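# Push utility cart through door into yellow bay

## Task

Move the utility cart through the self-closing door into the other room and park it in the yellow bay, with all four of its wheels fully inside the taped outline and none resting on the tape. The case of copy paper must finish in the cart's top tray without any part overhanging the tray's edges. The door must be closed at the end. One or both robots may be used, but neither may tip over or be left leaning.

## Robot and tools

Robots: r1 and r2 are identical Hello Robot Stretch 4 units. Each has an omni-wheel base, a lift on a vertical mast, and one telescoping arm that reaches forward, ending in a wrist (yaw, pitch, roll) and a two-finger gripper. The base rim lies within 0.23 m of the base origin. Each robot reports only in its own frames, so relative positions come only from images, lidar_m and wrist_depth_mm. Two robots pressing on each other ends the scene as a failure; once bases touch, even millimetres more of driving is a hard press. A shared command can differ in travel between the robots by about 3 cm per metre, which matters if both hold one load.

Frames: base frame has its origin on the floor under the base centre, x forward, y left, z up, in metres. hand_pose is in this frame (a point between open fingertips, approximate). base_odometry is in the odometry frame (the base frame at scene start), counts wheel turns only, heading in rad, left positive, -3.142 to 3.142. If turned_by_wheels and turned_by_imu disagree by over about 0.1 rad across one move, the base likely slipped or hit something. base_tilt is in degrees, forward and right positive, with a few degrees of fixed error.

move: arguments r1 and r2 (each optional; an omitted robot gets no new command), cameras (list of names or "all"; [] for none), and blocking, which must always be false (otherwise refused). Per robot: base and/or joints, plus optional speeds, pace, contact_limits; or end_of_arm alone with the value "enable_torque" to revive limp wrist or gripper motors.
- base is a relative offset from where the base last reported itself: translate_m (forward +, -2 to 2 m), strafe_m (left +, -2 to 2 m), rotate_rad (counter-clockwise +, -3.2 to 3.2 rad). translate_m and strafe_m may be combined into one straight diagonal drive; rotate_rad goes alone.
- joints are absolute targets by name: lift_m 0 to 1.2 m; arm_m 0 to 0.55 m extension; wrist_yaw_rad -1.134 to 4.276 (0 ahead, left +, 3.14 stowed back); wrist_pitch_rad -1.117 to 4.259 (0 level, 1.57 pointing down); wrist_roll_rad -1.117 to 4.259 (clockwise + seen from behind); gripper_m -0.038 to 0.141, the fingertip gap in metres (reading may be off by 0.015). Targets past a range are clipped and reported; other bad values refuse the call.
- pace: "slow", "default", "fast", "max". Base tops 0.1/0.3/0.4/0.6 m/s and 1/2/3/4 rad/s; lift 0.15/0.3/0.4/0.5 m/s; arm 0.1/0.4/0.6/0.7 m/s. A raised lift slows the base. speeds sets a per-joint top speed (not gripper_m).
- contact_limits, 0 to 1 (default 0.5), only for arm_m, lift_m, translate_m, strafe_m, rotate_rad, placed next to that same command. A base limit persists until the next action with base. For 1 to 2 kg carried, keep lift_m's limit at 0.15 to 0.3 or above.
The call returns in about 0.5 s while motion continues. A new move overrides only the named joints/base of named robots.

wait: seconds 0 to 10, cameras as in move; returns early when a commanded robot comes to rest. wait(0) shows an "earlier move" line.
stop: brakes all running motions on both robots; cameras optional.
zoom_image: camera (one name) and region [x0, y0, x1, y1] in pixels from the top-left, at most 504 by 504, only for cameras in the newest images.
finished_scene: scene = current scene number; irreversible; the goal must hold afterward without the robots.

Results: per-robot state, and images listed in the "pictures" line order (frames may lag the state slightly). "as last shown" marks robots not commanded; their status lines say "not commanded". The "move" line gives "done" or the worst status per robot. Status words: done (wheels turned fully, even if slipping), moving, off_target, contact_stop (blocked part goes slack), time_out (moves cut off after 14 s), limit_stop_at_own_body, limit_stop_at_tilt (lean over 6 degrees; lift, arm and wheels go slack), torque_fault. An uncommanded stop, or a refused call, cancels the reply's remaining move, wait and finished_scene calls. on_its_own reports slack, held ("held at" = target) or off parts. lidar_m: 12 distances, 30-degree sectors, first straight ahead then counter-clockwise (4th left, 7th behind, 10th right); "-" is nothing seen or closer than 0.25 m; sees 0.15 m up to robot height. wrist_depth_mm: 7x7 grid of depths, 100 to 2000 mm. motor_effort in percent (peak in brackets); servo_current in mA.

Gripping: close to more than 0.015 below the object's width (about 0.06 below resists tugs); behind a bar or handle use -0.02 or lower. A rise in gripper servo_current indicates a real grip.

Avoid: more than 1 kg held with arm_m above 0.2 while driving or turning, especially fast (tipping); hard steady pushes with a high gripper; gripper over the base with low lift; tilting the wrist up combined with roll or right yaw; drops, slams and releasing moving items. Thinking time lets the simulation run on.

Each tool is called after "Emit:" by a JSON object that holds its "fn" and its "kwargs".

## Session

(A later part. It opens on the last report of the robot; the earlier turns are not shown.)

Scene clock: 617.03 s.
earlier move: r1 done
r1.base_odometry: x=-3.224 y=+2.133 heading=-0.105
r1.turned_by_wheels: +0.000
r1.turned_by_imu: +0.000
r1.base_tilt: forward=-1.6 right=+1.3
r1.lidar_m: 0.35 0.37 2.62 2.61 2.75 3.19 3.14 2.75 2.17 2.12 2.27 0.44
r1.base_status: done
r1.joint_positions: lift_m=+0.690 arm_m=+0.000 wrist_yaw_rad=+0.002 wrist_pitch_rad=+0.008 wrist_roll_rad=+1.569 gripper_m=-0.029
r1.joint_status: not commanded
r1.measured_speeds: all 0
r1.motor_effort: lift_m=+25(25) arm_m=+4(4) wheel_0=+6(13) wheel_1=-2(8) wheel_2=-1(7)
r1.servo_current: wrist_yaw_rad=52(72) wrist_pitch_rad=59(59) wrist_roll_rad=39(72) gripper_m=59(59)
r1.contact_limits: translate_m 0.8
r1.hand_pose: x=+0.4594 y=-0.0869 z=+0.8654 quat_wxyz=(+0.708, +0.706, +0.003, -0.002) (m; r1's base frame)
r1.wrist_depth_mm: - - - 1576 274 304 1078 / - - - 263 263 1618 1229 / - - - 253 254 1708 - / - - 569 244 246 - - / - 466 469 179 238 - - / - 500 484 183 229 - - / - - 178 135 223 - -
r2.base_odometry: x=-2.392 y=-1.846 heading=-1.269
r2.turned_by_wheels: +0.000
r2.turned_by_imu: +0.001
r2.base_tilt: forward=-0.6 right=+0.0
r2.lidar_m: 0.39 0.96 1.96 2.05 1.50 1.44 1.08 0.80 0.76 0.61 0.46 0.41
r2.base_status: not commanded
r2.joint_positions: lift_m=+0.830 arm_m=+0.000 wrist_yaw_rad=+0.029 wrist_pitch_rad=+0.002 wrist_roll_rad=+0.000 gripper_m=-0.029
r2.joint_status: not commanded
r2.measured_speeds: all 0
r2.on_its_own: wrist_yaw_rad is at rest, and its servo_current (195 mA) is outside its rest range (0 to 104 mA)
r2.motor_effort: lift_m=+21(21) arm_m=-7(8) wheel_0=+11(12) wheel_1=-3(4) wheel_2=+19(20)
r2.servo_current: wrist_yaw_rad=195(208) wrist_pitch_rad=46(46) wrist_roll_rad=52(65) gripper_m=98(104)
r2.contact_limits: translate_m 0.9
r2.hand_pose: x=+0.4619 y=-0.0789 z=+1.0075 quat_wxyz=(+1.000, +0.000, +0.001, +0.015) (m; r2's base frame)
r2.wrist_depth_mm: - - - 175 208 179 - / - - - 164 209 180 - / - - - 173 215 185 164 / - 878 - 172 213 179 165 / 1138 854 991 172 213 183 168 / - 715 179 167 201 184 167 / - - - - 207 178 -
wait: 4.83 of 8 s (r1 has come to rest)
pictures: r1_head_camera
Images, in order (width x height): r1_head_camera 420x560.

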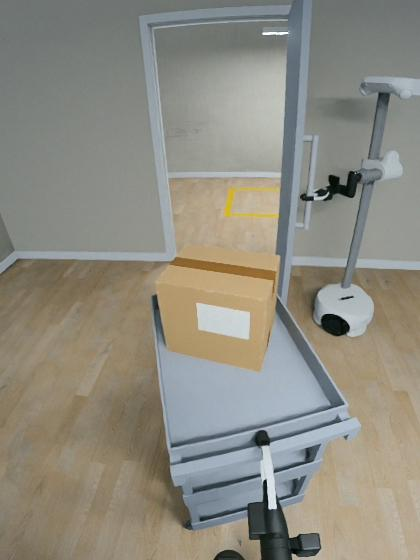

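Emit:
{"fn": "move", "kwargs": {"blocking": false, "r1": {"base":{"translate_m":0.515,"strafe_m":0.14},"pace":"slow","contact_limits":{"translate_m":0.8}}, "cameras": []}}

Emit:
{"fn": "wait", "kwargs": {"seconds": 9, "cameras": ["r1_head_camera"]}}

Scene clock: 625.70 s.
move: r1 moving
r1.base_odometry: x=-3.212 y=+2.135 heading=-0.104
r1.turned_by_wheels: +0.000
r1.turned_by_imu: +0.000
r1.base_tilt: forward=-1.6 right=+1.3
r1.lidar_m: 0.35 0.39 2.64 2.59 2.77 3.22 3.18 2.79 2.19 2.13 2.30 0.44
r1.base_status: translate_m moving; strafe_m moving
r1.joint_positions: lift_m=+0.690 arm_m=+0.000 wrist_yaw_rad=+0.002 wrist_pitch_rad=+0.008 wrist_roll_rad=+1.569 gripper_m=-0.029
r1.joint_status: not commanded
r1.measured_speeds: translate_m=+0.049 strafe_m=+0.012 rotate_rad=-0.001 lift_m=+0.000 arm_m=+0.000 wrist_yaw_rad=+0.000 wrist_pitch_rad=+0.000 wrist_roll_rad=+0.000
r1.motor_effort: lift_m=+25(25) arm_m=+4(4) wheel_0=+3(9) wheel_1=+5(7) wheel_2=-6(7)
r1.servo_current: wrist_yaw_rad=52(65) wrist_pitch_rad=59(59) wrist_roll_rad=46(52) gripper_m=59(59)
r1.contact_limits: translate_m 0.8
r1.hand_pose: x=+0.4594 y=-0.0869 z=+0.8654 quat_wxyz=(+0.708, +0.706, +0.003, -0.002) (m; r1's base frame)
r1.wrist_depth_mm: - - 1618 1618 293 300 315 / - - - - 274 1576 1229 / - - - 259 258 1756 - / - - 621 248 250 - - / - 469 466 181 239 - - / - 492 477 183 229 - - / - 517 179 135 220 - -
r2.base_odometry: x=-2.392 y=-1.846 heading=-1.269
r2.turned_by_wheels: +0.000
r2.turned_by_imu: +0.000
r2.base_tilt: forward=-0.6 right=+0.0
r2.lidar_m: 0.39 0.96 1.96 2.07 1.52 1.44 1.10 0.80 0.75 0.61 0.46 0.43
r2.base_status: not commanded
r2.joint_positions: lift_m=+0.830 arm_m=+0.000 wrist_yaw_rad=+0.029 wrist_pitch_rad=+0.002 wrist_roll_rad=+0.000 gripper_m=-0.029
r2.joint_status: not commanded
r2.measured_speeds: all 0
r2.motor_effort: lift_m=+21(21) arm_m=-7(7) wheel_0=+11(11) wheel_1=-4(4) wheel_2=+19(20)
r2.servo_current: wrist_yaw_rad=195(215) wrist_pitch_rad=39(46) wrist_roll_rad=39(52) gripper_m=91(98)
r2.contact_limits: translate_m 0.9
r2.hand_pose: x=+0.4619 y=-0.0789 z=+1.0075 quat_wxyz=(+1.000, +0.000, +0.001, +0.015) (m; r2's base frame)
r2.wrist_depth_mm: - - - 174 208 179 - / - - - 165 209 180 - / - - - 173 215 185 164 / - 878 - 172 213 179 165 / 1118 854 976 172 213 183 169 / - 715 179 167 202 183 166 / - - - - 207 178 -
pictures: none
No camera images: "cameras" was empty.

Scene clock: 631.80 s.
earlier move: r1 done
r1.base_odometry: x=-2.698 y=+2.219 heading=-0.105
r1.turned_by_wheels: +0.000
r1.turned_by_imu: -0.002
r1.base_tilt: forward=-1.6 right=+1.2
r1.lidar_m: 0.36 0.40 2.45 2.42 2.60 3.73 3.68 3.03 2.38 2.31 1.52 0.41
r1.base_status: done
r1.joint_positions: lift_m=+0.690 arm_m=+0.000 wrist_yaw_rad=-0.003 wrist_pitch_rad=+0.008 wrist_roll_rad=+1.569 gripper_m=-0.029
r1.joint_status: not commanded
r1.measured_speeds: all 0
r1.motor_effort: lift_m=+25(25) arm_m=+4(4) wheel_0=+0(9) wheel_1=+3(7) wheel_2=-4(11)
r1.servo_current: wrist_yaw_rad=59(91) wrist_pitch_rad=59(65) wrist_roll_rad=39(78) gripper_m=52(65)
r1.contact_limits: translate_m 0.8
r1.hand_pose: x=+0.4590 y=-0.0882 z=+0.8654 quat_wxyz=(+0.708, +0.706, +0.002, -0.004) (m; r1's base frame)
r1.wrist_depth_mm: - - 904 - 246 1756 1205 / - - - - 243 - - / 1808 - 621 238 239 - - / 1808 469 466 236 238 - - / 1863 500 492 173 233 - - / 1921 530 512 182 182 - - / - 140 178 158 229 - -
r2.base_odometry: x=-2.392 y=-1.846 heading=-1.269
r2.turned_by_wheels: +0.000
r2.turned_by_imu: +0.001
r2.base_tilt: forward=-0.7 right=+0.0
r2.lidar_m: 0.39 0.87 5.03 2.05 1.50 1.43 1.10 0.79 0.77 0.62 0.45 0.42
r2.base_status: not commanded
r2.joint_positions: lift_m=+0.830 arm_m=+0.000 wrist_yaw_rad=+0.029 wrist_pitch_rad=+0.002 wrist_roll_rad=+0.000 gripper_m=-0.029
r2.joint_status: not commanded
r2.measured_speeds: all 0
r2.on_its_own: wrist_yaw_rad is at rest, and its servo_current (182 mA) is outside its rest range (0 to 104 mA)
r2.motor_effort: lift_m=+21(21) arm_m=-7(8) wheel_0=+11(12) wheel_1=-3(4) wheel_2=+19(20)
r2.servo_current: wrist_yaw_rad=182(215) wrist_pitch_rad=39(46) wrist_roll_rad=46(65) gripper_m=98(104)
r2.contact_limits: translate_m 0.9
r2.hand_pose: x=+0.4619 y=-0.0789 z=+1.0075 quat_wxyz=(+1.000, +0.000, +0.001, +0.015) (m; r2's base frame)
r2.wrist_depth_mm: - - - 174 208 179 - / - - - 165 209 180 - / - - - 172 215 185 164 / - - - 172 213 179 165 / - 1182 715 172 213 183 169 / - 715 181 167 201 184 166 / - - 580 - 207 178 -
wait: 6.10 of 9 s (r1 has come to rest)
pictures: r1_head_camera
Images, in order (width x height): r1_head_camera 420x560.

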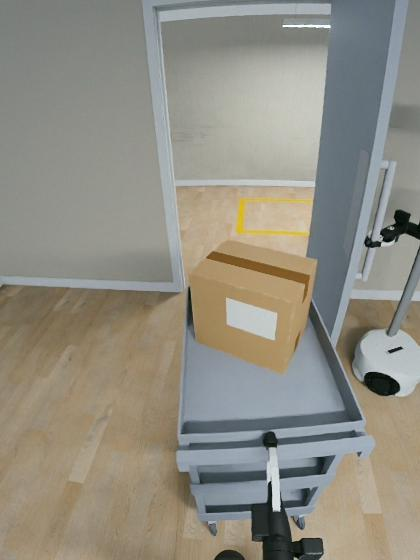

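Emit:
{"fn": "move", "kwargs": {"blocking": false, "r1": {"base":{"translate_m":0.5,"strafe_m":-0.025},"pace":"slow","contact_limits":{"translate_m":0.7}}, "cameras": []}}

Emit:
{"fn": "wait", "kwargs": {"seconds": 9, "cameras": ["r1_head_camera","r2_head_camera"]}}

Scene clock: 641.00 s.
move: r1 moving
r1.base_odometry: x=-2.685 y=+2.217 heading=-0.105
r1.turned_by_wheels: +0.000
r1.turned_by_imu: +0.000
r1.base_tilt: forward=-1.6 right=+1.3
r1.lidar_m: 0.38 0.40 2.44 2.42 2.59 3.74 3.68 3.01 2.33 2.32 1.51 0.44
r1.base_status: translate_m moving; strafe_m moving
r1.joint_positions: lift_m=+0.690 arm_m=+0.000 wrist_yaw_rad=-0.003 wrist_pitch_rad=+0.008 wrist_roll_rad=+1.569 gripper_m=-0.029
r1.joint_status: not commanded
r1.measured_speeds: translate_m=+0.049 strafe_m=-0.002 rotate_rad=+0.000 lift_m=+0.000 arm_m=+0.000 wrist_yaw_rad=+0.000 wrist_pitch_rad=+0.000 wrist_roll_rad=+0.000
r1.motor_effort: lift_m=+25(25) arm_m=+4(4) wheel_0=+6(6) wheel_1=+6(6) wheel_2=-9(10)
r1.servo_current: wrist_yaw_rad=52(72) wrist_pitch_rad=46(65) wrist_roll_rad=59(59) gripper_m=59(65)
r1.contact_limits: translate_m 0.7
r1.hand_pose: x=+0.4590 y=-0.0882 z=+0.8654 quat_wxyz=(+0.708, +0.706, +0.002, -0.004) (m; r1's base frame)
r1.wrist_depth_mm: - - 891 244 245 1661 1160 / - - - - 241 - - / 1863 - 621 238 238 - - / 1808 466 466 234 237 - - / 1863 504 484 174 235 - - / 1863 539 508 183 183 - - / - 140 178 138 227 - -
r2.base_odometry: x=-2.392 y=-1.846 heading=-1.269
r2.turned_by_wheels: +0.000
r2.turned_by_imu: +0.000
r2.base_tilt: forward=-0.6 right=+0.0
r2.lidar_m: 0.40 0.88 5.02 2.02 1.52 1.43 1.09 0.82 0.75 0.61 0.45 0.41
r2.base_status: not commanded
r2.joint_positions: lift_m=+0.830 arm_m=+0.000 wrist_yaw_rad=+0.029 wrist_pitch_rad=+0.002 wrist_roll_rad=+0.000 gripper_m=-0.029
r2.joint_status: not commanded
r2.measured_speeds: all 0
r2.motor_effort: lift_m=+21(21) arm_m=-8(8) wheel_0=+11(11) wheel_1=-3(4) wheel_2=+19(20)
r2.servo_current: wrist_yaw_rad=202(208) wrist_pitch_rad=46(46) wrist_roll_rad=52(52) gripper_m=98(104)
r2.contact_limits: translate_m 0.9
r2.hand_pose: x=+0.4619 y=-0.0789 z=+1.0075 quat_wxyz=(+1.000, +0.000, +0.001, +0.015) (m; r2's base frame)
r2.wrist_depth_mm: - - - 175 208 179 - / - - - 165 209 180 - / - - - 172 216 185 164 / - - - 172 213 179 165 / - 1182 732 172 213 182 168 / - 723 181 167 201 184 166 / - - 597 - 207 178 -
pictures: none
No camera images: "cameras" was empty.

Scene clock: 646.80 s.
earlier move: r1 done
r1.base_odometry: x=-2.203 y=+2.142 heading=-0.104
r1.turned_by_wheels: +0.001
r1.turned_by_imu: +0.001
r1.base_tilt: forward=-1.6 right=+1.3
r1.lidar_m: 0.36 0.41 2.43 2.38 2.58 3.81 4.21 3.08 2.39 2.32 0.92 0.42
r1.base_status: done
r1.joint_positions: lift_m=+0.690 arm_m=+0.000 wrist_yaw_rad=-0.001 wrist_pitch_rad=+0.008 wrist_roll_rad=+1.569 gripper_m=-0.029
r1.joint_status: not commanded
r1.measured_speeds: all 0
r1.motor_effort: lift_m=+25(25) arm_m=+4(4) wheel_0=+6(9) wheel_1=+3(6) wheel_2=+0(10)
r1.servo_current: wrist_yaw_rad=46(72) wrist_pitch_rad=52(65) wrist_roll_rad=59(72) gripper_m=52(65)
r1.contact_limits: translate_m 0.7
r1.hand_pose: x=+0.4592 y=-0.0876 z=+0.8654 quat_wxyz=(+0.708, +0.706, +0.003, -0.003) (m; r1's base frame)
r1.wrist_depth_mm: - - - - 240 - - / - - - 239 239 1661 - / - - 597 236 236 - - / - 466 462 175 235 - - / - 504 488 172 233 - - / - 549 512 183 232 - - / - 140 170 137 230 - -
r2.base_odometry: x=-2.392 y=-1.846 heading=-1.269
r2.turned_by_wheels: +0.000
r2.turned_by_imu: +0.001
r2.base_tilt: forward=-0.6 right=+0.0
r2.lidar_m: 0.41 1.06 5.03 2.05 1.50 1.43 1.07 0.81 0.76 0.61 0.42 0.42
r2.base_status: not commanded
r2.joint_positions: lift_m=+0.830 arm_m=+0.000 wrist_yaw_rad=+0.029 wrist_pitch_rad=+0.002 wrist_roll_rad=+0.000 gripper_m=-0.029
r2.joint_status: not commanded
r2.measured_speeds: all 0
r2.on_its_own: wrist_yaw_rad is at rest, and its servo_current (189 mA) is outside its rest range (0 to 104 mA)
r2.motor_effort: lift_m=+21(21) arm_m=-7(8) wheel_0=+11(11) wheel_1=-3(4) wheel_2=+19(20)
r2.servo_current: wrist_yaw_rad=189(215) wrist_pitch_rad=46(46) wrist_roll_rad=33(65) gripper_m=91(104)
r2.contact_limits: translate_m 0.9
r2.hand_pose: x=+0.4619 y=-0.0789 z=+1.0075 quat_wxyz=(+1.000, +0.000, +0.001, +0.015) (m; r2's base frame)
r2.wrist_depth_mm: - - - 174 208 179 - / - - - 165 208 180 - / - - - 172 215 185 164 / - - - 172 212 179 165 / - - - 172 213 183 169 / - - 183 167 201 184 167 / - - - - 206 177 -
wait: 5.80 of 9 s (r1 has come to rest)
pictures: r1_head_camera, r2_head_camera
Images, in order (width x height): r1_head_camera 420x560, r2_head_camera 420x560.

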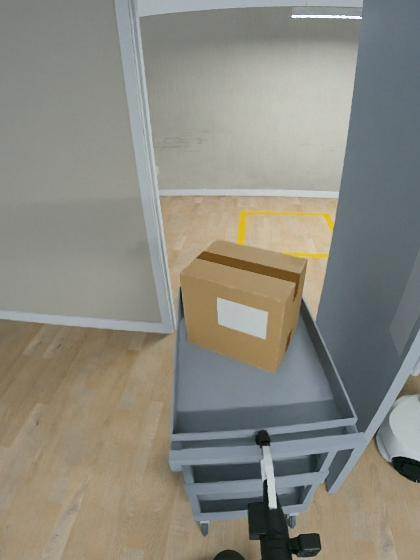

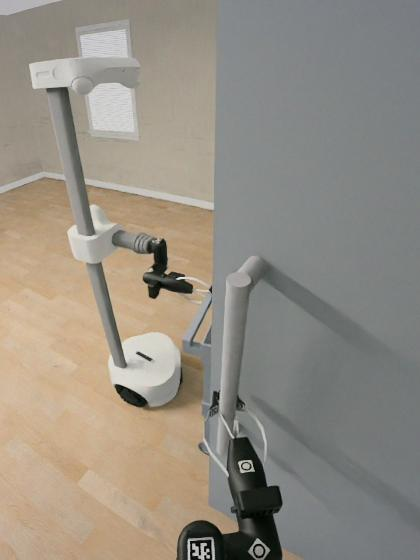

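Emit:
{"fn": "move", "kwargs": {"blocking": false, "r1": {"base":{"translate_m":0.506,"strafe_m":0.03},"pace":"slow","contact_limits":{"translate_m":0.7}}, "cameras": []}}

Emit:
{"fn": "wait", "kwargs": {"seconds": 9, "cameras": ["r1_head_camera"]}}

Scene clock: 665.30 s.
move: r1 moving
r1.base_odometry: x=-2.191 y=+2.141 heading=-0.104
r1.turned_by_wheels: +0.000
r1.turned_by_imu: +0.000
r1.base_tilt: forward=-1.6 right=+1.3
r1.lidar_m: 0.38 0.40 2.45 2.39 2.56 3.82 - 3.06 2.40 2.34 0.96 0.43
r1.base_status: translate_m moving; strafe_m moving
r1.joint_positions: lift_m=+0.690 arm_m=+0.000 wrist_yaw_rad=-0.001 wrist_pitch_rad=+0.008 wrist_roll_rad=+1.569 gripper_m=-0.029
r1.joint_status: not commanded
r1.measured_speeds: translate_m=+0.050 strafe_m=+0.003 rotate_rad=+0.002 lift_m=+0.000 arm_m=+0.000 wrist_yaw_rad=+0.000 wrist_pitch_rad=+0.000 wrist_roll_rad=+0.000
r1.motor_effort: lift_m=+25(25) arm_m=+4(4) wheel_0=+7(9) wheel_1=+4(6) wheel_2=-7(7)
r1.servo_current: wrist_yaw_rad=46(59) wrist_pitch_rad=59(59) wrist_roll_rad=59(59) gripper_m=59(59)
r1.contact_limits: translate_m 0.7
r1.hand_pose: x=+0.4592 y=-0.0876 z=+0.8654 quat_wxyz=(+0.708, +0.706, +0.003, -0.003) (m; r1's base frame)
r1.wrist_depth_mm: - - - - 242 - - / - - - 239 240 1756 - / - - 603 236 238 - - / - 462 459 175 236 - - / - 508 488 172 233 - - / - - 517 183 230 - - / - 140 170 138 229 - -
r2.base_odometry: x=-2.392 y=-1.846 heading=-1.269
r2.turned_by_wheels: +0.000
r2.turned_by_imu: +0.000
r2.base_tilt: forward=-0.6 right=+0.0
r2.lidar_m: 0.39 1.02 5.03 2.07 1.51 1.45 1.12 0.79 0.77 0.59 0.42 0.42
r2.base_status: not commanded
r2.joint_positions: lift_m=+0.830 arm_m=+0.000 wrist_yaw_rad=+0.029 wrist_pitch_rad=+0.002 wrist_roll_rad=+0.000 gripper_m=-0.029
r2.joint_status: not commanded
r2.measured_speeds: all 0
r2.motor_effort: lift_m=+21(21) arm_m=-7(8) wheel_0=+11(11) wheel_1=-4(4) wheel_2=+19(20)
r2.servo_current: wrist_yaw_rad=189(195) wrist_pitch_rad=46(46) wrist_roll_rad=46(59) gripper_m=98(98)
r2.contact_limits: translate_m 0.9
r2.hand_pose: x=+0.4619 y=-0.0789 z=+1.0075 quat_wxyz=(+1.000, +0.000, +0.001, +0.015) (m; r2's base frame)
r2.wrist_depth_mm: - - - 174 208 178 - / - - - 165 209 180 - / - - - 173 216 184 164 / - - - 172 213 179 165 / - - - 172 213 183 169 / - - 183 167 201 185 166 / - - - - 207 177 -
pictures: none
No camera images: "cameras" was empty.

Scene clock: 671.13 s.
earlier move: r1 done
r1.base_odometry: x=-1.697 y=+2.119 heading=-0.104
r1.turned_by_wheels: -0.001
r1.turned_by_imu: -0.002
r1.base_tilt: forward=-1.6 right=+1.3
r1.lidar_m: 0.38 0.40 1.79 2.31 2.47 3.70 - 3.16 2.47 0.47 0.49 0.41
r1.base_status: done
r1.joint_positions: lift_m=+0.690 arm_m=+0.000 wrist_yaw_rad=-0.001 wrist_pitch_rad=+0.008 wrist_roll_rad=+1.569 gripper_m=-0.029
r1.joint_status: not commanded
r1.measured_speeds: all 0
r1.motor_effort: lift_m=+25(25) arm_m=+4(4) wheel_0=+0(9) wheel_1=+2(7) wheel_2=-4(8)
r1.servo_current: wrist_yaw_rad=39(78) wrist_pitch_rad=46(59) wrist_roll_rad=39(65) gripper_m=52(65)
r1.contact_limits: translate_m 0.7
r1.hand_pose: x=+0.4592 y=-0.0876 z=+0.8654 quat_wxyz=(+0.708, +0.706, +0.003, -0.003) (m; r1's base frame)
r1.wrist_depth_mm: - - - 246 246 1576 1205 / - - - 243 243 1708 - / - - 640 239 241 - - / - 477 466 236 237 - - / - 500 480 174 235 - - / - - 508 183 182 - - / - - 180 157 228 - -
r2.base_odometry: x=-2.392 y=-1.846 heading=-1.269
r2.turned_by_wheels: +0.000
r2.turned_by_imu: +0.001
r2.base_tilt: forward=-0.6 right=+0.0
r2.lidar_m: 0.39 4.76 5.04 2.05 1.50 1.42 1.11 0.79 0.74 0.60 0.44 0.43
r2.base_status: not commanded
r2.joint_positions: lift_m=+0.830 arm_m=+0.000 wrist_yaw_rad=+0.029 wrist_pitch_rad=+0.002 wrist_roll_rad=+0.000 gripper_m=-0.029
r2.joint_status: not commanded
r2.measured_speeds: all 0
r2.on_its_own: wrist_yaw_rad is at rest, and its servo_current (189 mA) is outside its rest range (0 to 104 mA)
r2.motor_effort: lift_m=+21(21) arm_m=-7(8) wheel_0=+10(12) wheel_1=-4(4) wheel_2=+19(20)
r2.servo_current: wrist_yaw_rad=189(208) wrist_pitch_rad=39(46) wrist_roll_rad=52(59) gripper_m=91(104)
r2.contact_limits: translate_m 0.9
r2.hand_pose: x=+0.4619 y=-0.0789 z=+1.0075 quat_wxyz=(+1.000, +0.000, +0.001, +0.015) (m; r2's base frame)
r2.wrist_depth_mm: - - - 174 208 179 - / - - - 165 209 180 - / - - - 172 216 185 164 / - - - 172 213 179 165 / - - - 172 213 183 169 / - - 182 167 201 184 167 / - - - - 207 177 -
wait: 5.83 of 9 s (r1 has come to rest)
pictures: r1_head_camera
Images, in order (width x height): r1_head_camera 420x560.

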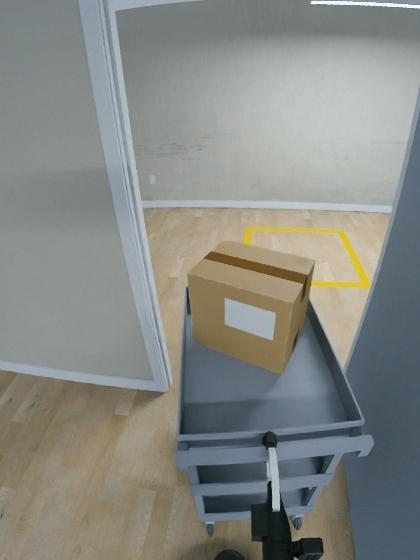

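Emit:
{"fn": "move", "kwargs": {"blocking": false, "r1": {"base":{"translate_m":0.1,"strafe_m":0.17},"pace":"slow","contact_limits":{"translate_m":0.6}}, "cameras": []}}

Emit:
{"fn": "wait", "kwargs": {"seconds": 9, "cameras": ["r1_head_camera","r1_head_left_camera"]}}

Scene clock: 692.83 s.
move: r1 moving
r1.base_odometry: x=-1.689 y=+2.129 heading=-0.105
r1.turned_by_wheels: -0.001
r1.turned_by_imu: -0.001
r1.base_tilt: forward=-1.6 right=+1.3
r1.lidar_m: 0.38 0.40 1.80 2.30 2.46 3.66 - 3.15 2.47 0.49 0.52 0.44
r1.base_status: translate_m moving; strafe_m moving
r1.joint_positions: lift_m=+0.690 arm_m=+0.000 wrist_yaw_rad=-0.001 wrist_pitch_rad=+0.008 wrist_roll_rad=+1.569 gripper_m=-0.029
r1.joint_status: not commanded
r1.measured_speeds: translate_m=+0.025 strafe_m=+0.043 rotate_rad=+0.000 lift_m=+0.000 arm_m=+0.000 wrist_yaw_rad=+0.000 wrist_pitch_rad=+0.000 wrist_roll_rad=+0.000
r1.motor_effort: lift_m=+25(25) arm_m=+4(4) wheel_0=-7(9) wheel_1=+5(8) wheel_2=-6(9)
r1.servo_current: wrist_yaw_rad=59(59) wrist_pitch_rad=52(59) wrist_roll_rad=46(59) gripper_m=59(59)
r1.contact_limits: translate_m 0.6
r1.hand_pose: x=+0.4592 y=-0.0877 z=+0.8654 quat_wxyz=(+0.708, +0.706, +0.002, -0.003) (m; r1's base frame)
r1.wrist_depth_mm: - - - 245 245 1708 1182 / - - - 242 242 1756 - / - - 615 236 239 - - / - 466 469 177 236 - - / - 500 488 174 234 - - / - - 512 183 181 - - / - - 179 137 228 - -
r2.base_odometry: x=-2.392 y=-1.846 heading=-1.269
r2.turned_by_wheels: +0.000
r2.turned_by_imu: +0.000
r2.base_tilt: forward=-0.7 right=+0.0
r2.lidar_m: 0.39 4.73 5.03 2.04 1.52 1.43 1.12 0.80 0.75 0.60 0.43 0.43
r2.base_status: not commanded
r2.joint_positions: lift_m=+0.830 arm_m=+0.000 wrist_yaw_rad=+0.029 wrist_pitch_rad=+0.002 wrist_roll_rad=+0.000 gripper_m=-0.029
r2.joint_status: not commanded
r2.measured_speeds: all 0
r2.motor_effort: lift_m=+21(21) arm_m=-7(8) wheel_0=+11(11) wheel_1=-3(4) wheel_2=+19(20)
r2.servo_current: wrist_yaw_rad=202(202) wrist_pitch_rad=33(46) wrist_roll_rad=52(52) gripper_m=98(104)
r2.contact_limits: translate_m 0.9
r2.hand_pose: x=+0.4619 y=-0.0789 z=+1.0075 quat_wxyz=(+1.000, +0.000, +0.001, +0.015) (m; r2's base frame)
r2.wrist_depth_mm: - - - 174 208 179 - / - - - 165 210 180 - / - - - 172 216 185 164 / - - - 173 213 179 165 / - - - 172 213 183 169 / - - 183 167 201 184 167 / - - - - 207 177 -
pictures: none
No camera images: "cameras" was empty.

Scene clock: 695.60 s.
earlier move: r1 done
r1.base_odometry: x=-1.580 y=+2.278 heading=-0.105
r1.turned_by_wheels: +0.000
r1.turned_by_imu: +0.000
r1.base_tilt: forward=-1.6 right=+1.3
r1.lidar_m: 0.40 1.12 1.68 2.14 2.29 3.40 - 3.37 2.66 0.63 0.67 0.40
r1.base_status: done
r1.joint_positions: lift_m=+0.690 arm_m=+0.000 wrist_yaw_rad=-0.002 wrist_pitch_rad=+0.008 wrist_roll_rad=+1.569 gripper_m=-0.029
r1.joint_status: not commanded
r1.measured_speeds: all 0
r1.motor_effort: lift_m=+25(25) arm_m=+4(4) wheel_0=-5(10) wheel_1=+2(8) wheel_2=-2(9)
r1.servo_current: wrist_yaw_rad=39(78) wrist_pitch_rad=52(59) wrist_roll_rad=39(65) gripper_m=52(59)
r1.contact_limits: translate_m 0.6
r1.hand_pose: x=+0.4591 y=-0.0879 z=+0.8654 quat_wxyz=(+0.708, +0.706, +0.002, -0.003) (m; r1's base frame)
r1.wrist_depth_mm: - - - - 204 - - / - 564 508 151 210 - - / - 442 442 156 216 - - / - 492 488 160 221 - - / - - 559 164 228 - - / - - 615 183 181 991 - / - 140 162 127 241 - -
r2.base_odometry: x=-2.392 y=-1.846 heading=-1.269
r2.turned_by_wheels: +0.000
r2.turned_by_imu: +0.000
r2.base_tilt: forward=-0.7 right=+0.0
r2.lidar_m: 0.40 4.70 5.04 2.05 1.50 1.43 1.10 0.81 0.75 0.60 0.45 0.42
r2.base_status: not commanded
r2.joint_positions: lift_m=+0.830 arm_m=+0.000 wrist_yaw_rad=+0.029 wrist_pitch_rad=+0.002 wrist_roll_rad=+0.000 gripper_m=-0.029
r2.joint_status: not commanded
r2.measured_speeds: all 0
r2.on_its_own: wrist_yaw_rad is at rest, and its servo_current (208 mA) is outside its rest range (0 to 104 mA)
r2.motor_effort: lift_m=+21(21) arm_m=-7(8) wheel_0=+11(11) wheel_1=-3(4) wheel_2=+19(20)
r2.servo_current: wrist_yaw_rad=208(208) wrist_pitch_rad=39(46) wrist_roll_rad=46(59) gripper_m=98(104)
r2.contact_limits: translate_m 0.9
r2.hand_pose: x=+0.4619 y=-0.0789 z=+1.0075 quat_wxyz=(+1.000, +0.000, +0.001, +0.015) (m; r2's base frame)
r2.wrist_depth_mm: - - - 174 209 179 - / - - - 165 209 180 - / - - - 172 216 184 164 / - - - 172 212 179 165 / - - - 172 213 183 169 / - - 183 167 201 184 167 / - - - - 206 177 -
wait: 2.77 of 9 s (r1 has come to rest)
pictures: r1_head_camera, r1_head_left_camera
Images, in order (width x height): r1_head_camera 420x560, r1_head_left_camera 420x672.

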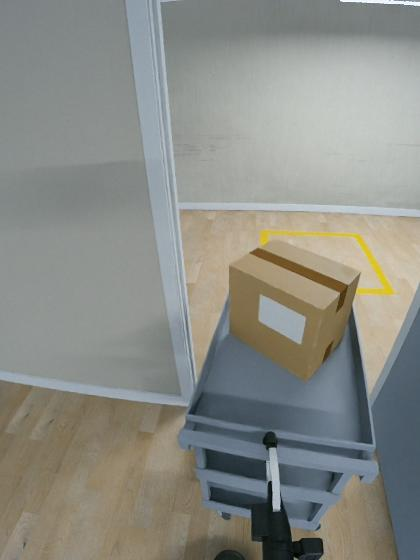

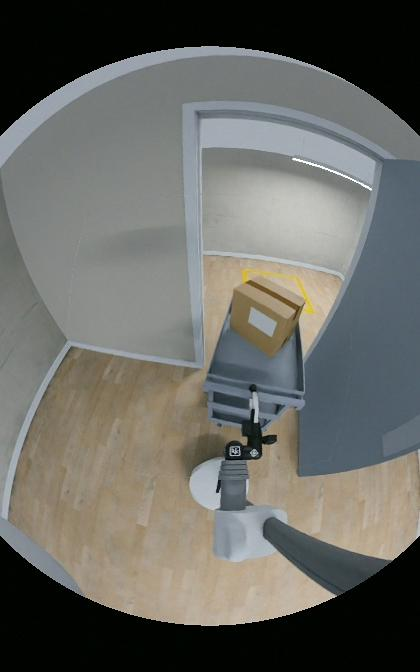

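Emit:
{"fn": "move", "kwargs": {"blocking": false, "r1": {"base":{"translate_m":0.42,"strafe_m":-0.26},"pace":"slow","contact_limits":{"translate_m":0.6}}, "cameras": []}}

Emit:
{"fn": "wait", "kwargs": {"seconds": 9, "cameras": ["r1_head_camera","r1_head_left_camera"]}}

Scene clock: 703.37 s.
move: r1 moving
r1.base_odometry: x=-1.569 y=+2.269 heading=-0.104
r1.turned_by_wheels: +0.000
r1.turned_by_imu: +0.000
r1.base_tilt: forward=-1.6 right=+1.3
r1.lidar_m: 0.39 1.14 1.67 2.14 2.29 3.40 - 3.36 2.64 0.63 0.68 0.40
r1.base_status: translate_m moving; strafe_m moving
r1.joint_positions: lift_m=+0.690 arm_m=+0.000 wrist_yaw_rad=-0.002 wrist_pitch_rad=+0.008 wrist_roll_rad=+1.569 gripper_m=-0.029
r1.joint_status: not commanded
r1.measured_speeds: translate_m=+0.047 strafe_m=-0.030 rotate_rad=+0.000 lift_m=+0.000 arm_m=+0.000 wrist_yaw_rad=+0.000 wrist_pitch_rad=+0.000 wrist_roll_rad=+0.000
r1.motor_effort: lift_m=+25(25) arm_m=+4(4) wheel_0=+11(11) wheel_1=-4(5) wheel_2=-6(9)
r1.servo_current: wrist_yaw_rad=46(59) wrist_pitch_rad=59(59) wrist_roll_rad=46(59) gripper_m=52(59)
r1.contact_limits: translate_m 0.6
r1.hand_pose: x=+0.4591 y=-0.0879 z=+0.8654 quat_wxyz=(+0.708, +0.706, +0.002, -0.003) (m; r1's base frame)
r1.wrist_depth_mm: - - - - 204 - - / - - 517 150 209 - - / - 436 439 154 215 - - / - 492 484 159 220 - - / - - 554 163 228 - - / - - 609 183 183 931 - / - 141 163 136 238 - -
r2.base_odometry: x=-2.392 y=-1.846 heading=-1.269
r2.turned_by_wheels: +0.000
r2.turned_by_imu: +0.000
r2.base_tilt: forward=-0.6 right=+0.0
r2.lidar_m: 0.38 4.70 5.03 2.05 1.50 1.43 1.09 0.81 0.75 0.59 0.44 0.43
r2.base_status: not commanded
r2.joint_positions: lift_m=+0.830 arm_m=+0.000 wrist_yaw_rad=+0.029 wrist_pitch_rad=+0.002 wrist_roll_rad=+0.000 gripper_m=-0.029
r2.joint_status: not commanded
r2.measured_speeds: all 0
r2.motor_effort: lift_m=+21(21) arm_m=-7(7) wheel_0=+11(12) wheel_1=-3(4) wheel_2=+19(20)
r2.servo_current: wrist_yaw_rad=202(202) wrist_pitch_rad=39(39) wrist_roll_rad=46(59) gripper_m=98(104)
r2.contact_limits: translate_m 0.9
r2.hand_pose: x=+0.4619 y=-0.0789 z=+1.0075 quat_wxyz=(+1.000, +0.000, +0.001, +0.015) (m; r2's base frame)
r2.wrist_depth_mm: - - - 174 208 179 - / - - - 166 209 180 - / - - - 172 216 185 164 / - - - 172 213 180 166 / - - - 172 213 183 169 / - - 183 167 201 185 166 / - - - - 207 178 -
pictures: none
No camera images: "cameras" was empty.

Scene clock: 708.97 s.
earlier move: r1 done
r1.base_odometry: x=-1.189 y=+1.975 heading=-0.105
r1.turned_by_wheels: +0.000
r1.turned_by_imu: +0.000
r1.base_tilt: forward=-1.6 right=+1.3
r1.lidar_m: 0.37 0.36 0.99 2.34 2.52 3.73 - 0.55 0.43 0.42 0.46 0.45
r1.base_status: done
r1.joint_positions: lift_m=+0.690 arm_m=+0.000 wrist_yaw_rad=+0.001 wrist_pitch_rad=+0.008 wrist_roll_rad=+1.569 gripper_m=-0.029
r1.joint_status: not commanded
r1.measured_speeds: all 0
r1.motor_effort: lift_m=+25(25) arm_m=+4(4) wheel_0=+4(12) wheel_1=-3(5) wheel_2=-1(9)
r1.servo_current: wrist_yaw_rad=39(72) wrist_pitch_rad=46(65) wrist_roll_rad=46(72) gripper_m=59(65)
r1.contact_limits: translate_m 0.6
r1.hand_pose: x=+0.4594 y=-0.0871 z=+0.8654 quat_wxyz=(+0.708, +0.706, +0.003, -0.002) (m; r1's base frame)
r1.wrist_depth_mm: - - - - 271 298 1078 / - - - 258 260 1808 1229 / - - - 251 251 1808 - / - - 544 242 245 - - / - 473 469 178 238 - - / - 500 488 183 230 - - / - - 179 136 223 - -
r2.base_odometry: x=-2.392 y=-1.846 heading=-1.269
r2.turned_by_wheels: +0.000
r2.turned_by_imu: +0.001
r2.base_tilt: forward=-0.6 right=+0.0
r2.lidar_m: 0.38 4.69 5.03 2.07 1.51 1.41 1.09 0.81 0.77 0.61 0.42 0.43
r2.base_status: not commanded
r2.joint_positions: lift_m=+0.830 arm_m=+0.000 wrist_yaw_rad=+0.029 wrist_pitch_rad=+0.002 wrist_roll_rad=+0.000 gripper_m=-0.029
r2.joint_status: not commanded
r2.measured_speeds: all 0
r2.on_its_own: wrist_yaw_rad is at rest, and its servo_current (195 mA) is outside its rest range (0 to 104 mA)
r2.motor_effort: lift_m=+21(21) arm_m=-7(8) wheel_0=+11(12) wheel_1=-4(4) wheel_2=+19(20)
r2.servo_current: wrist_yaw_rad=195(208) wrist_pitch_rad=39(46) wrist_roll_rad=46(59) gripper_m=91(104)
r2.contact_limits: translate_m 0.9
r2.hand_pose: x=+0.4619 y=-0.0789 z=+1.0075 quat_wxyz=(+1.000, +0.000, +0.001, +0.015) (m; r2's base frame)
r2.wrist_depth_mm: - - - 174 208 179 - / - - - 165 208 180 - / - - - 173 215 185 164 / - - - 172 213 179 165 / - - - 172 213 183 169 / - - 183 167 202 183 167 / - - - - 207 178 -
wait: 5.60 of 9 s (r1 has come to rest)
pictures: r1_head_camera, r1_head_left_camera
Images, in order (width x height): r1_head_camera 420x560, r1_head_left_camera 420x672.

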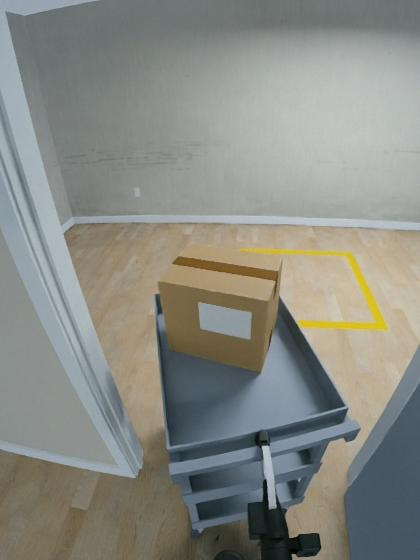

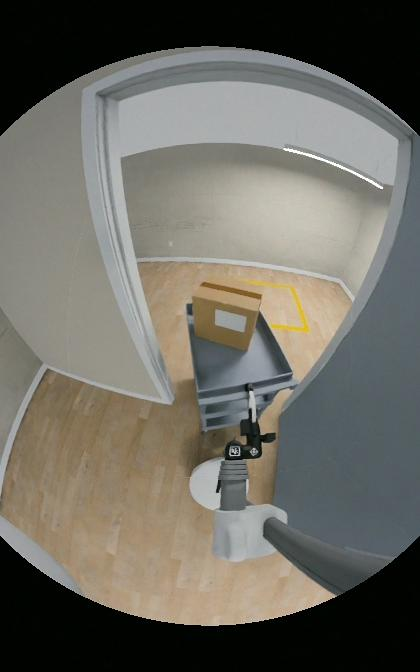

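Emit:
{"fn": "move", "kwargs": {"blocking": false, "r1": {"base":{"translate_m":0.56,"strafe_m":-0.062},"pace":"slow","contact_limits":{"translate_m":0.6}}, "cameras": []}}

Emit:
{"fn": "wait", "kwargs": {"seconds": 9, "cameras": ["r1_head_camera","r1_head_left_camera"]}}

Scene clock: 726.73 s.
move: r1 moving
r1.base_odometry: x=-1.177 y=+1.973 heading=-0.104
r1.turned_by_wheels: +0.000
r1.turned_by_imu: +0.000
r1.base_tilt: forward=-1.6 right=+1.3
r1.lidar_m: 0.35 0.36 0.97 2.34 2.52 3.74 - 0.56 0.42 0.40 0.49 0.45
r1.base_status: translate_m moving; strafe_m moving
r1.joint_positions: lift_m=+0.690 arm_m=+0.000 wrist_yaw_rad=+0.001 wrist_pitch_rad=+0.008 wrist_roll_rad=+1.569 gripper_m=-0.029
r1.joint_status: not commanded
r1.measured_speeds: translate_m=+0.049 strafe_m=-0.005 rotate_rad=+0.000 lift_m=+0.000 arm_m=+0.000 wrist_yaw_rad=+0.000 wrist_pitch_rad=+0.000 wrist_roll_rad=+0.000
r1.motor_effort: lift_m=+25(25) arm_m=+4(4) wheel_0=+7(7) wheel_1=+4(6) wheel_2=-6(8)
r1.servo_current: wrist_yaw_rad=72(72) wrist_pitch_rad=59(65) wrist_roll_rad=52(59) gripper_m=52(59)
r1.contact_limits: translate_m 0.6
r1.hand_pose: x=+0.4594 y=-0.0871 z=+0.8654 quat_wxyz=(+0.708, +0.706, +0.003, -0.002) (m; r1's base frame)
r1.wrist_depth_mm: - - - - 273 301 1098 / - - - 260 262 1808 1205 / - - - 254 252 1708 - / - - 559 242 245 - - / - 469 469 179 238 - - / - 500 477 183 230 - - / - - 179 136 222 - -
r2.base_odometry: x=-2.392 y=-1.846 heading=-1.269
r2.turned_by_wheels: +0.000
r2.turned_by_imu: +0.000
r2.base_tilt: forward=-0.6 right=+0.0
r2.lidar_m: 0.39 4.74 5.04 2.07 1.51 1.44 1.12 0.81 0.75 0.61 0.45 0.43
r2.base_status: not commanded
r2.joint_positions: lift_m=+0.830 arm_m=+0.000 wrist_yaw_rad=+0.029 wrist_pitch_rad=+0.002 wrist_roll_rad=+0.000 gripper_m=-0.029
r2.joint_status: not commanded
r2.measured_speeds: all 0
r2.motor_effort: lift_m=+21(21) arm_m=-7(7) wheel_0=+11(11) wheel_1=-4(4) wheel_2=+19(20)
r2.servo_current: wrist_yaw_rad=202(208) wrist_pitch_rad=46(46) wrist_roll_rad=39(52) gripper_m=98(98)
r2.contact_limits: translate_m 0.9
r2.hand_pose: x=+0.4619 y=-0.0789 z=+1.0075 quat_wxyz=(+1.000, +0.000, +0.001, +0.015) (m; r2's base frame)
r2.wrist_depth_mm: - - - 174 208 179 - / - - - 165 209 181 - / - - - 173 216 185 164 / - - - 172 213 179 166 / - - - 172 213 183 169 / - - 183 167 202 183 166 / - - - - 207 178 -
pictures: none
No camera images: "cameras" was empty.

Scene clock: 733.13 s.
earlier move: r1 done
r1.base_odometry: x=-0.639 y=+1.855 heading=-0.104
r1.turned_by_wheels: +0.000
r1.turned_by_imu: -0.002
r1.base_tilt: forward=-1.6 right=+1.2
r1.lidar_m: 0.31 0.32 0.48 0.48 2.52 3.74 - 0.57 0.44 0.43 0.53 0.45
r1.base_status: done
r1.joint_positions: lift_m=+0.690 arm_m=+0.000 wrist_yaw_rad=-0.001 wrist_pitch_rad=+0.008 wrist_roll_rad=+1.569 gripper_m=-0.029
r1.joint_status: not commanded
r1.measured_speeds: all 0
r1.motor_effort: lift_m=+25(25) arm_m=+4(4) wheel_0=+4(7) wheel_1=+3(7) wheel_2=-2(9)
r1.servo_current: wrist_yaw_rad=65(78) wrist_pitch_rad=52(65) wrist_roll_rad=52(65) gripper_m=52(65)
r1.contact_limits: translate_m 0.6
r1.hand_pose: x=+0.4592 y=-0.0876 z=+0.8654 quat_wxyz=(+0.708, +0.706, +0.003, -0.003) (m; r1's base frame)
r1.wrist_depth_mm: - - - - 334 1464 1160 / - - - - 327 1537 1160 / - - - 211 285 1708 - / - - - 258 262 1863 - / - - 559 237 244 - - / - 459 455 183 227 - - / - 462 180 128 213 - -
r2.base_odometry: x=-2.392 y=-1.846 heading=-1.269
r2.turned_by_wheels: +0.000
r2.turned_by_imu: +0.001
r2.base_tilt: forward=-0.6 right=+0.0
r2.lidar_m: 0.39 4.71 5.04 2.06 1.49 1.44 1.09 0.80 0.76 0.60 0.45 0.42
r2.base_status: not commanded
r2.joint_positions: lift_m=+0.830 arm_m=+0.000 wrist_yaw_rad=+0.029 wrist_pitch_rad=+0.002 wrist_roll_rad=+0.000 gripper_m=-0.029
r2.joint_status: not commanded
r2.measured_speeds: all 0
r2.on_its_own: wrist_yaw_rad is at rest, and its servo_current (189 mA) is outside its rest range (0 to 104 mA)
r2.motor_effort: lift_m=+21(21) arm_m=-7(8) wheel_0=+11(12) wheel_1=-3(4) wheel_2=+19(20)
r2.servo_current: wrist_yaw_rad=189(215) wrist_pitch_rad=39(46) wrist_roll_rad=46(59) gripper_m=104(104)
r2.contact_limits: translate_m 0.9
r2.hand_pose: x=+0.4619 y=-0.0789 z=+1.0075 quat_wxyz=(+1.000, +0.000, +0.001, +0.015) (m; r2's base frame)
r2.wrist_depth_mm: - - - 175 208 179 - / - - - 165 209 180 - / - - - 172 216 185 164 / - - - 172 213 179 165 / - - - 172 214 183 168 / - - 183 167 201 185 167 / - - - - 206 178 -
wait: 6.40 of 9 s (r1 has come to rest)
pictures: r1_head_camera, r1_head_left_camera
Images, in order (width x height): r1_head_camera 420x560, r1_head_left_camera 420x672.

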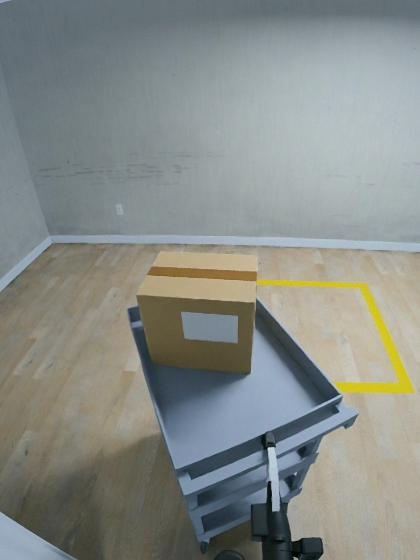

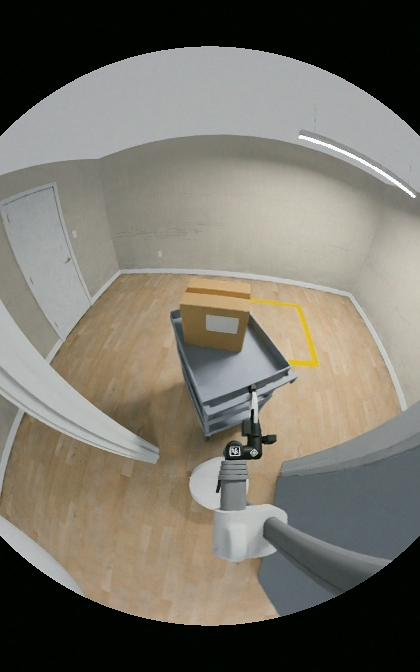

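Emit:
{"fn": "move", "kwargs": {"blocking": false, "r1": {"base":{"rotate_rad":0.7},"pace":"slow","contact_limits":{"rotate_rad":0.6}}, "cameras": []}}

Emit:
{"fn": "wait", "kwargs": {"seconds": 9, "cameras": ["r1_head_left_camera"]}}

Scene clock: 749.47 s.
move: r1 moving
r1.base_odometry: x=-0.639 y=+1.855 heading=+0.020
r1.turned_by_wheels: +0.124
r1.turned_by_imu: +0.124
r1.base_tilt: forward=-1.5 right=+1.3
r1.lidar_m: 0.34 0.39 0.48 2.35 2.68 4.44 0.93 0.54 0.43 0.43 2.68 0.45
r1.base_status: rotate_rad moving
r1.joint_positions: lift_m=+0.690 arm_m=+0.000 wrist_yaw_rad=-0.007 wrist_pitch_rad=+0.008 wrist_roll_rad=+1.569 gripper_m=-0.029
r1.joint_status: not commanded
r1.measured_speeds: translate_m=+0.000 strafe_m=+0.000 rotate_rad=+0.491 lift_m=+0.000 arm_m=+0.000 wrist_yaw_rad=+0.000 wrist_pitch_rad=+0.000 wrist_roll_rad=+0.000
r1.motor_effort: lift_m=+25(25) arm_m=+4(4) wheel_0=-11(14) wheel_1=-8(8) wheel_2=-12(13)
r1.servo_current: wrist_yaw_rad=59(65) wrist_pitch_rad=52(59) wrist_roll_rad=59(59) gripper_m=52(59)
r1.contact_limits: rotate_rad 0.6
r1.hand_pose: x=+0.4586 y=-0.0895 z=+0.8654 quat_wxyz=(+0.708, +0.706, +0.000, -0.005) (m; r1's base frame)
r1.wrist_depth_mm: - - - - 296 304 314 / - - - 206 274 1756 1229 / - - - 254 259 1808 - / - - 627 248 250 - - / - 466 469 180 238 - - / - 488 200 183 181 - - / - 512 181 - 219 - -
r2.base_odometry: x=-2.392 y=-1.846 heading=-1.269
r2.turned_by_wheels: +0.000
r2.turned_by_imu: +0.000
r2.base_tilt: forward=-0.7 right=+0.1
r2.lidar_m: 0.38 4.73 5.02 2.05 1.52 1.42 1.09 0.78 0.75 0.62 0.45 0.41
r2.base_status: not commanded
r2.joint_positions: lift_m=+0.830 arm_m=+0.000 wrist_yaw_rad=+0.029 wrist_pitch_rad=+0.002 wrist_roll_rad=+0.000 gripper_m=-0.029
r2.joint_status: not commanded
r2.measured_speeds: all 0
r2.motor_effort: lift_m=+21(21) arm_m=-7(7) wheel_0=+11(11) wheel_1=-3(4) wheel_2=+19(20)
r2.servo_current: wrist_yaw_rad=195(208) wrist_pitch_rad=39(46) wrist_roll_rad=46(52) gripper_m=98(104)
r2.contact_limits: translate_m 0.9
r2.hand_pose: x=+0.4619 y=-0.0789 z=+1.0075 quat_wxyz=(+1.000, +0.000, +0.001, +0.015) (m; r2's base frame)
r2.wrist_depth_mm: - - - 175 208 179 - / - - - 165 209 180 - / - - - 172 215 185 164 / - - - 172 213 179 165 / - - - 172 213 183 168 / - - 183 167 201 184 167 / - - - - 207 177 -
pictures: none
No camera images: "cameras" was empty.

Scene clock: 750.93 s.
earlier move: r1 done
r1.base_odometry: x=-0.639 y=+1.855 heading=+0.595
r1.turned_by_wheels: +0.575
r1.turned_by_imu: +0.577
r1.base_tilt: forward=-1.6 right=+1.3
r1.lidar_m: 0.44 0.49 2.34 2.77 4.82 0.87 0.49 0.41 0.44 2.78 0.32 0.34
r1.base_status: done
r1.joint_positions: lift_m=+0.690 arm_m=+0.000 wrist_yaw_rad=-0.003 wrist_pitch_rad=+0.008 wrist_roll_rad=+1.569 gripper_m=-0.029
r1.joint_status: not commanded
r1.measured_speeds: all 0
r1.motor_effort: lift_m=+25(25) arm_m=-4(4) wheel_0=-7(14) wheel_1=-4(8) wheel_2=-2(13)
r1.servo_current: wrist_yaw_rad=72(72) wrist_pitch_rad=46(65) wrist_roll_rad=52(65) gripper_m=52(65)
r1.contact_limits: rotate_rad 0.6
r1.hand_pose: x=+0.4591 y=-0.0882 z=+0.8654 quat_wxyz=(+0.708, +0.706, +0.002, -0.004) (m; r1's base frame)
r1.wrist_depth_mm: - 368 359 - - 139 - / - 439 449 - 150 151 - / - - 591 - 168 168 - / - - - 107 189 574 - / - - - 117 218 1661 512 / - - - - 180 1618 1229 / - - 178 143 296 355 362
r2.base_odometry: x=-2.392 y=-1.846 heading=-1.269
r2.turned_by_wheels: +0.000
r2.turned_by_imu: +0.000
r2.base_tilt: forward=-0.6 right=+0.0
r2.lidar_m: 0.41 4.74 5.03 2.05 1.53 1.45 1.10 0.80 0.76 0.59 0.42 0.43
r2.base_status: not commanded
r2.joint_positions: lift_m=+0.830 arm_m=+0.000 wrist_yaw_rad=+0.029 wrist_pitch_rad=+0.002 wrist_roll_rad=+0.000 gripper_m=-0.029
r2.joint_status: not commanded
r2.measured_speeds: all 0
r2.on_its_own: wrist_yaw_rad is at rest, and its servo_current (202 mA) is outside its rest range (0 to 104 mA)
r2.motor_effort: lift_m=+21(21) arm_m=-7(8) wheel_0=+11(11) wheel_1=-4(4) wheel_2=+19(20)
r2.servo_current: wrist_yaw_rad=202(208) wrist_pitch_rad=39(46) wrist_roll_rad=52(65) gripper_m=104(104)
r2.contact_limits: translate_m 0.9
r2.hand_pose: x=+0.4619 y=-0.0789 z=+1.0075 quat_wxyz=(+1.000, +0.000, +0.001, +0.015) (m; r2's base frame)
r2.wrist_depth_mm: - - - 174 208 179 - / - - - 165 210 180 - / - - - 172 215 185 163 / - - - 172 213 179 165 / - - - 172 213 183 169 / - - 183 167 200 183 166 / - - - - 207 177 -
wait: 1.47 of 9 s (r1 has come to rest)
pictures: r1_head_left_camera
Images, in order (width x height): r1_head_left_camera 420x672.

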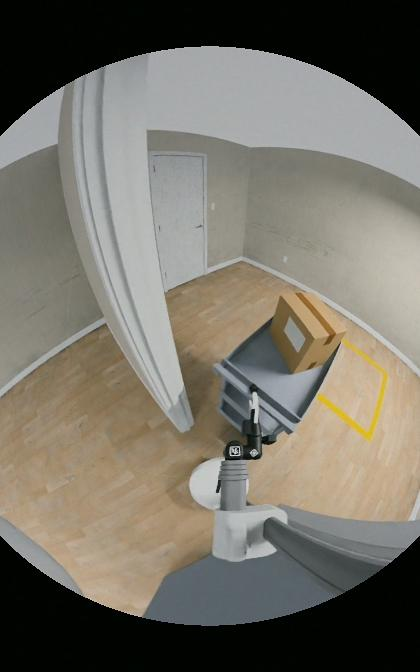

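Emit:
{"fn": "move", "kwargs": {"blocking": false, "r1": {"base":{"translate_m":0.335,"strafe_m":-0.375},"pace":"slow","contact_limits":{"translate_m":0.6}}, "cameras": []}}

Emit:
{"fn": "wait", "kwargs": {"seconds": 9, "cameras": ["r1_head_camera","r1_head_left_camera"]}}

Scene clock: 756.53 s.
move: r1 moving
r1.base_odometry: x=-0.627 y=+1.852 heading=+0.595
r1.turned_by_wheels: +0.000
r1.turned_by_imu: +0.000
r1.base_tilt: forward=-1.6 right=+1.3
r1.lidar_m: 0.45 0.49 2.37 2.77 4.82 0.85 0.51 0.44 0.45 2.78 0.32 0.33
r1.base_status: translate_m moving; strafe_m moving
r1.joint_positions: lift_m=+0.690 arm_m=+0.000 wrist_yaw_rad=-0.003 wrist_pitch_rad=+0.008 wrist_roll_rad=+1.569 gripper_m=-0.029
r1.joint_status: not commanded
r1.measured_speeds: translate_m=+0.034 strafe_m=-0.039 rotate_rad=+0.000 lift_m=+0.000 arm_m=+0.000 wrist_yaw_rad=+0.000 wrist_pitch_rad=+0.000 wrist_roll_rad=+0.000
r1.motor_effort: lift_m=+25(25) arm_m=+0(4) wheel_0=+10(11) wheel_1=-4(6) wheel_2=-5(8)
r1.servo_current: wrist_yaw_rad=59(72) wrist_pitch_rad=52(59) wrist_roll_rad=52(52) gripper_m=46(59)
r1.contact_limits: translate_m 0.6
r1.hand_pose: x=+0.4590 y=-0.0882 z=+0.8654 quat_wxyz=(+0.708, +0.706, +0.002, -0.004) (m; r1's base frame)
r1.wrist_depth_mm: - 368 359 - - 136 - / - 449 452 - 147 147 - / - - 591 - 167 165 - / - - - 104 187 564 - / - - - 114 215 1618 517 / - - - - 181 1618 1229 / - - 180 141 300 364 368
r2.base_odometry: x=-2.392 y=-1.846 heading=-1.269
r2.turned_by_wheels: +0.000
r2.turned_by_imu: +0.000
r2.base_tilt: forward=-0.6 right=+0.0
r2.lidar_m: 0.38 4.71 5.04 2.06 1.48 1.45 1.08 0.78 0.74 0.61 0.45 0.42
r2.base_status: not commanded
r2.joint_positions: lift_m=+0.830 arm_m=+0.000 wrist_yaw_rad=+0.029 wrist_pitch_rad=+0.002 wrist_roll_rad=+0.000 gripper_m=-0.029
r2.joint_status: not commanded
r2.measured_speeds: all 0
r2.motor_effort: lift_m=+21(21) arm_m=-7(8) wheel_0=+11(11) wheel_1=-3(4) wheel_2=+19(20)
r2.servo_current: wrist_yaw_rad=202(208) wrist_pitch_rad=39(46) wrist_roll_rad=46(59) gripper_m=98(98)
r2.contact_limits: translate_m 0.9
r2.hand_pose: x=+0.4619 y=-0.0789 z=+1.0075 quat_wxyz=(+1.000, +0.000, +0.001, +0.015) (m; r2's base frame)
r2.wrist_depth_mm: - - - 174 208 179 - / - - - 166 210 180 - / - - - 173 215 185 164 / - - - 172 214 179 165 / - - - 172 213 183 168 / - - 183 167 202 185 167 / - - - - 207 178 -
pictures: none
No camera images: "cameras" was empty.

Scene clock: 762.33 s.
earlier move: r1 done
r1.base_odometry: x=-0.151 y=+1.733 heading=+0.595
r1.turned_by_wheels: +0.000
r1.turned_by_imu: +0.001
r1.base_tilt: forward=-1.6 right=+1.3
r1.lidar_m: 0.44 2.39 0.60 0.58 4.86 0.86 0.56 0.59 2.35 2.75 2.49 0.34
r1.base_status: done
r1.joint_positions: lift_m=+0.690 arm_m=+0.000 wrist_yaw_rad=+0.002 wrist_pitch_rad=+0.008 wrist_roll_rad=+1.569 gripper_m=-0.029
r1.joint_status: not commanded
r1.measured_speeds: all 0
r1.motor_effort: lift_m=+25(25) arm_m=+4(4) wheel_0=+6(13) wheel_1=-3(6) wheel_2=+1(9)
r1.servo_current: wrist_yaw_rad=52(78) wrist_pitch_rad=52(65) wrist_roll_rad=52(72) gripper_m=59(65)
r1.contact_limits: translate_m 0.6
r1.hand_pose: x=+0.4594 y=-0.0870 z=+0.8654 quat_wxyz=(+0.708, +0.706, +0.003, -0.002) (m; r1's base frame)
r1.wrist_depth_mm: - 353 351 - 147 146 - / - 413 421 - 158 159 - / - - 539 104 174 172 - / - - - 115 193 203 - / - - - - 216 1618 - / - - - - 182 1661 1308 / - - 179 147 179 347 1098
r2.base_odometry: x=-2.392 y=-1.846 heading=-1.269
r2.turned_by_wheels: +0.000
r2.turned_by_imu: +0.001
r2.base_tilt: forward=-0.7 right=+0.0
r2.lidar_m: 0.38 4.74 5.03 2.06 1.50 1.43 1.07 0.81 0.75 0.60 0.44 0.43
r2.base_status: not commanded
r2.joint_positions: lift_m=+0.830 arm_m=+0.000 wrist_yaw_rad=+0.029 wrist_pitch_rad=+0.002 wrist_roll_rad=+0.000 gripper_m=-0.029
r2.joint_status: not commanded
r2.measured_speeds: all 0
r2.on_its_own: wrist_yaw_rad is at rest, and its servo_current (189 mA) is outside its rest range (0 to 104 mA)
r2.motor_effort: lift_m=+21(21) arm_m=-7(8) wheel_0=+11(12) wheel_1=-4(4) wheel_2=+19(20)
r2.servo_current: wrist_yaw_rad=189(215) wrist_pitch_rad=46(46) wrist_roll_rad=39(59) gripper_m=98(104)
r2.contact_limits: translate_m 0.9
r2.hand_pose: x=+0.4619 y=-0.0789 z=+1.0075 quat_wxyz=(+1.000, +0.000, +0.001, +0.015) (m; r2's base frame)
r2.wrist_depth_mm: - - - 175 208 178 - / - - - 165 209 180 - / - - - 172 215 185 164 / - - - 172 213 179 165 / - - - 172 213 183 168 / - - 183 167 201 183 167 / - - - - 206 177 -
wait: 5.80 of 9 s (r1 has come to rest)
pictures: r1_head_camera, r1_head_left_camera
Images, in order (width x height): r1_head_camera 420x560, r1_head_left_camera 420x672.

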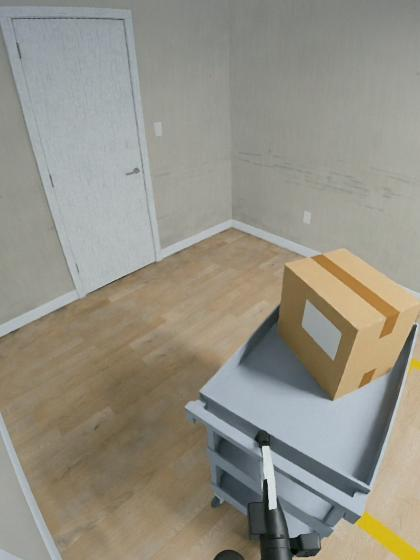

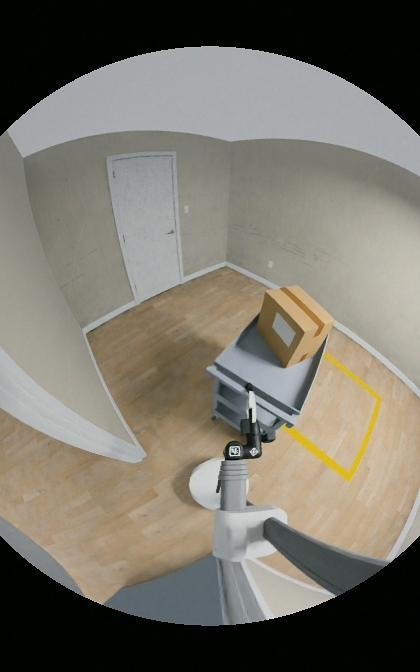

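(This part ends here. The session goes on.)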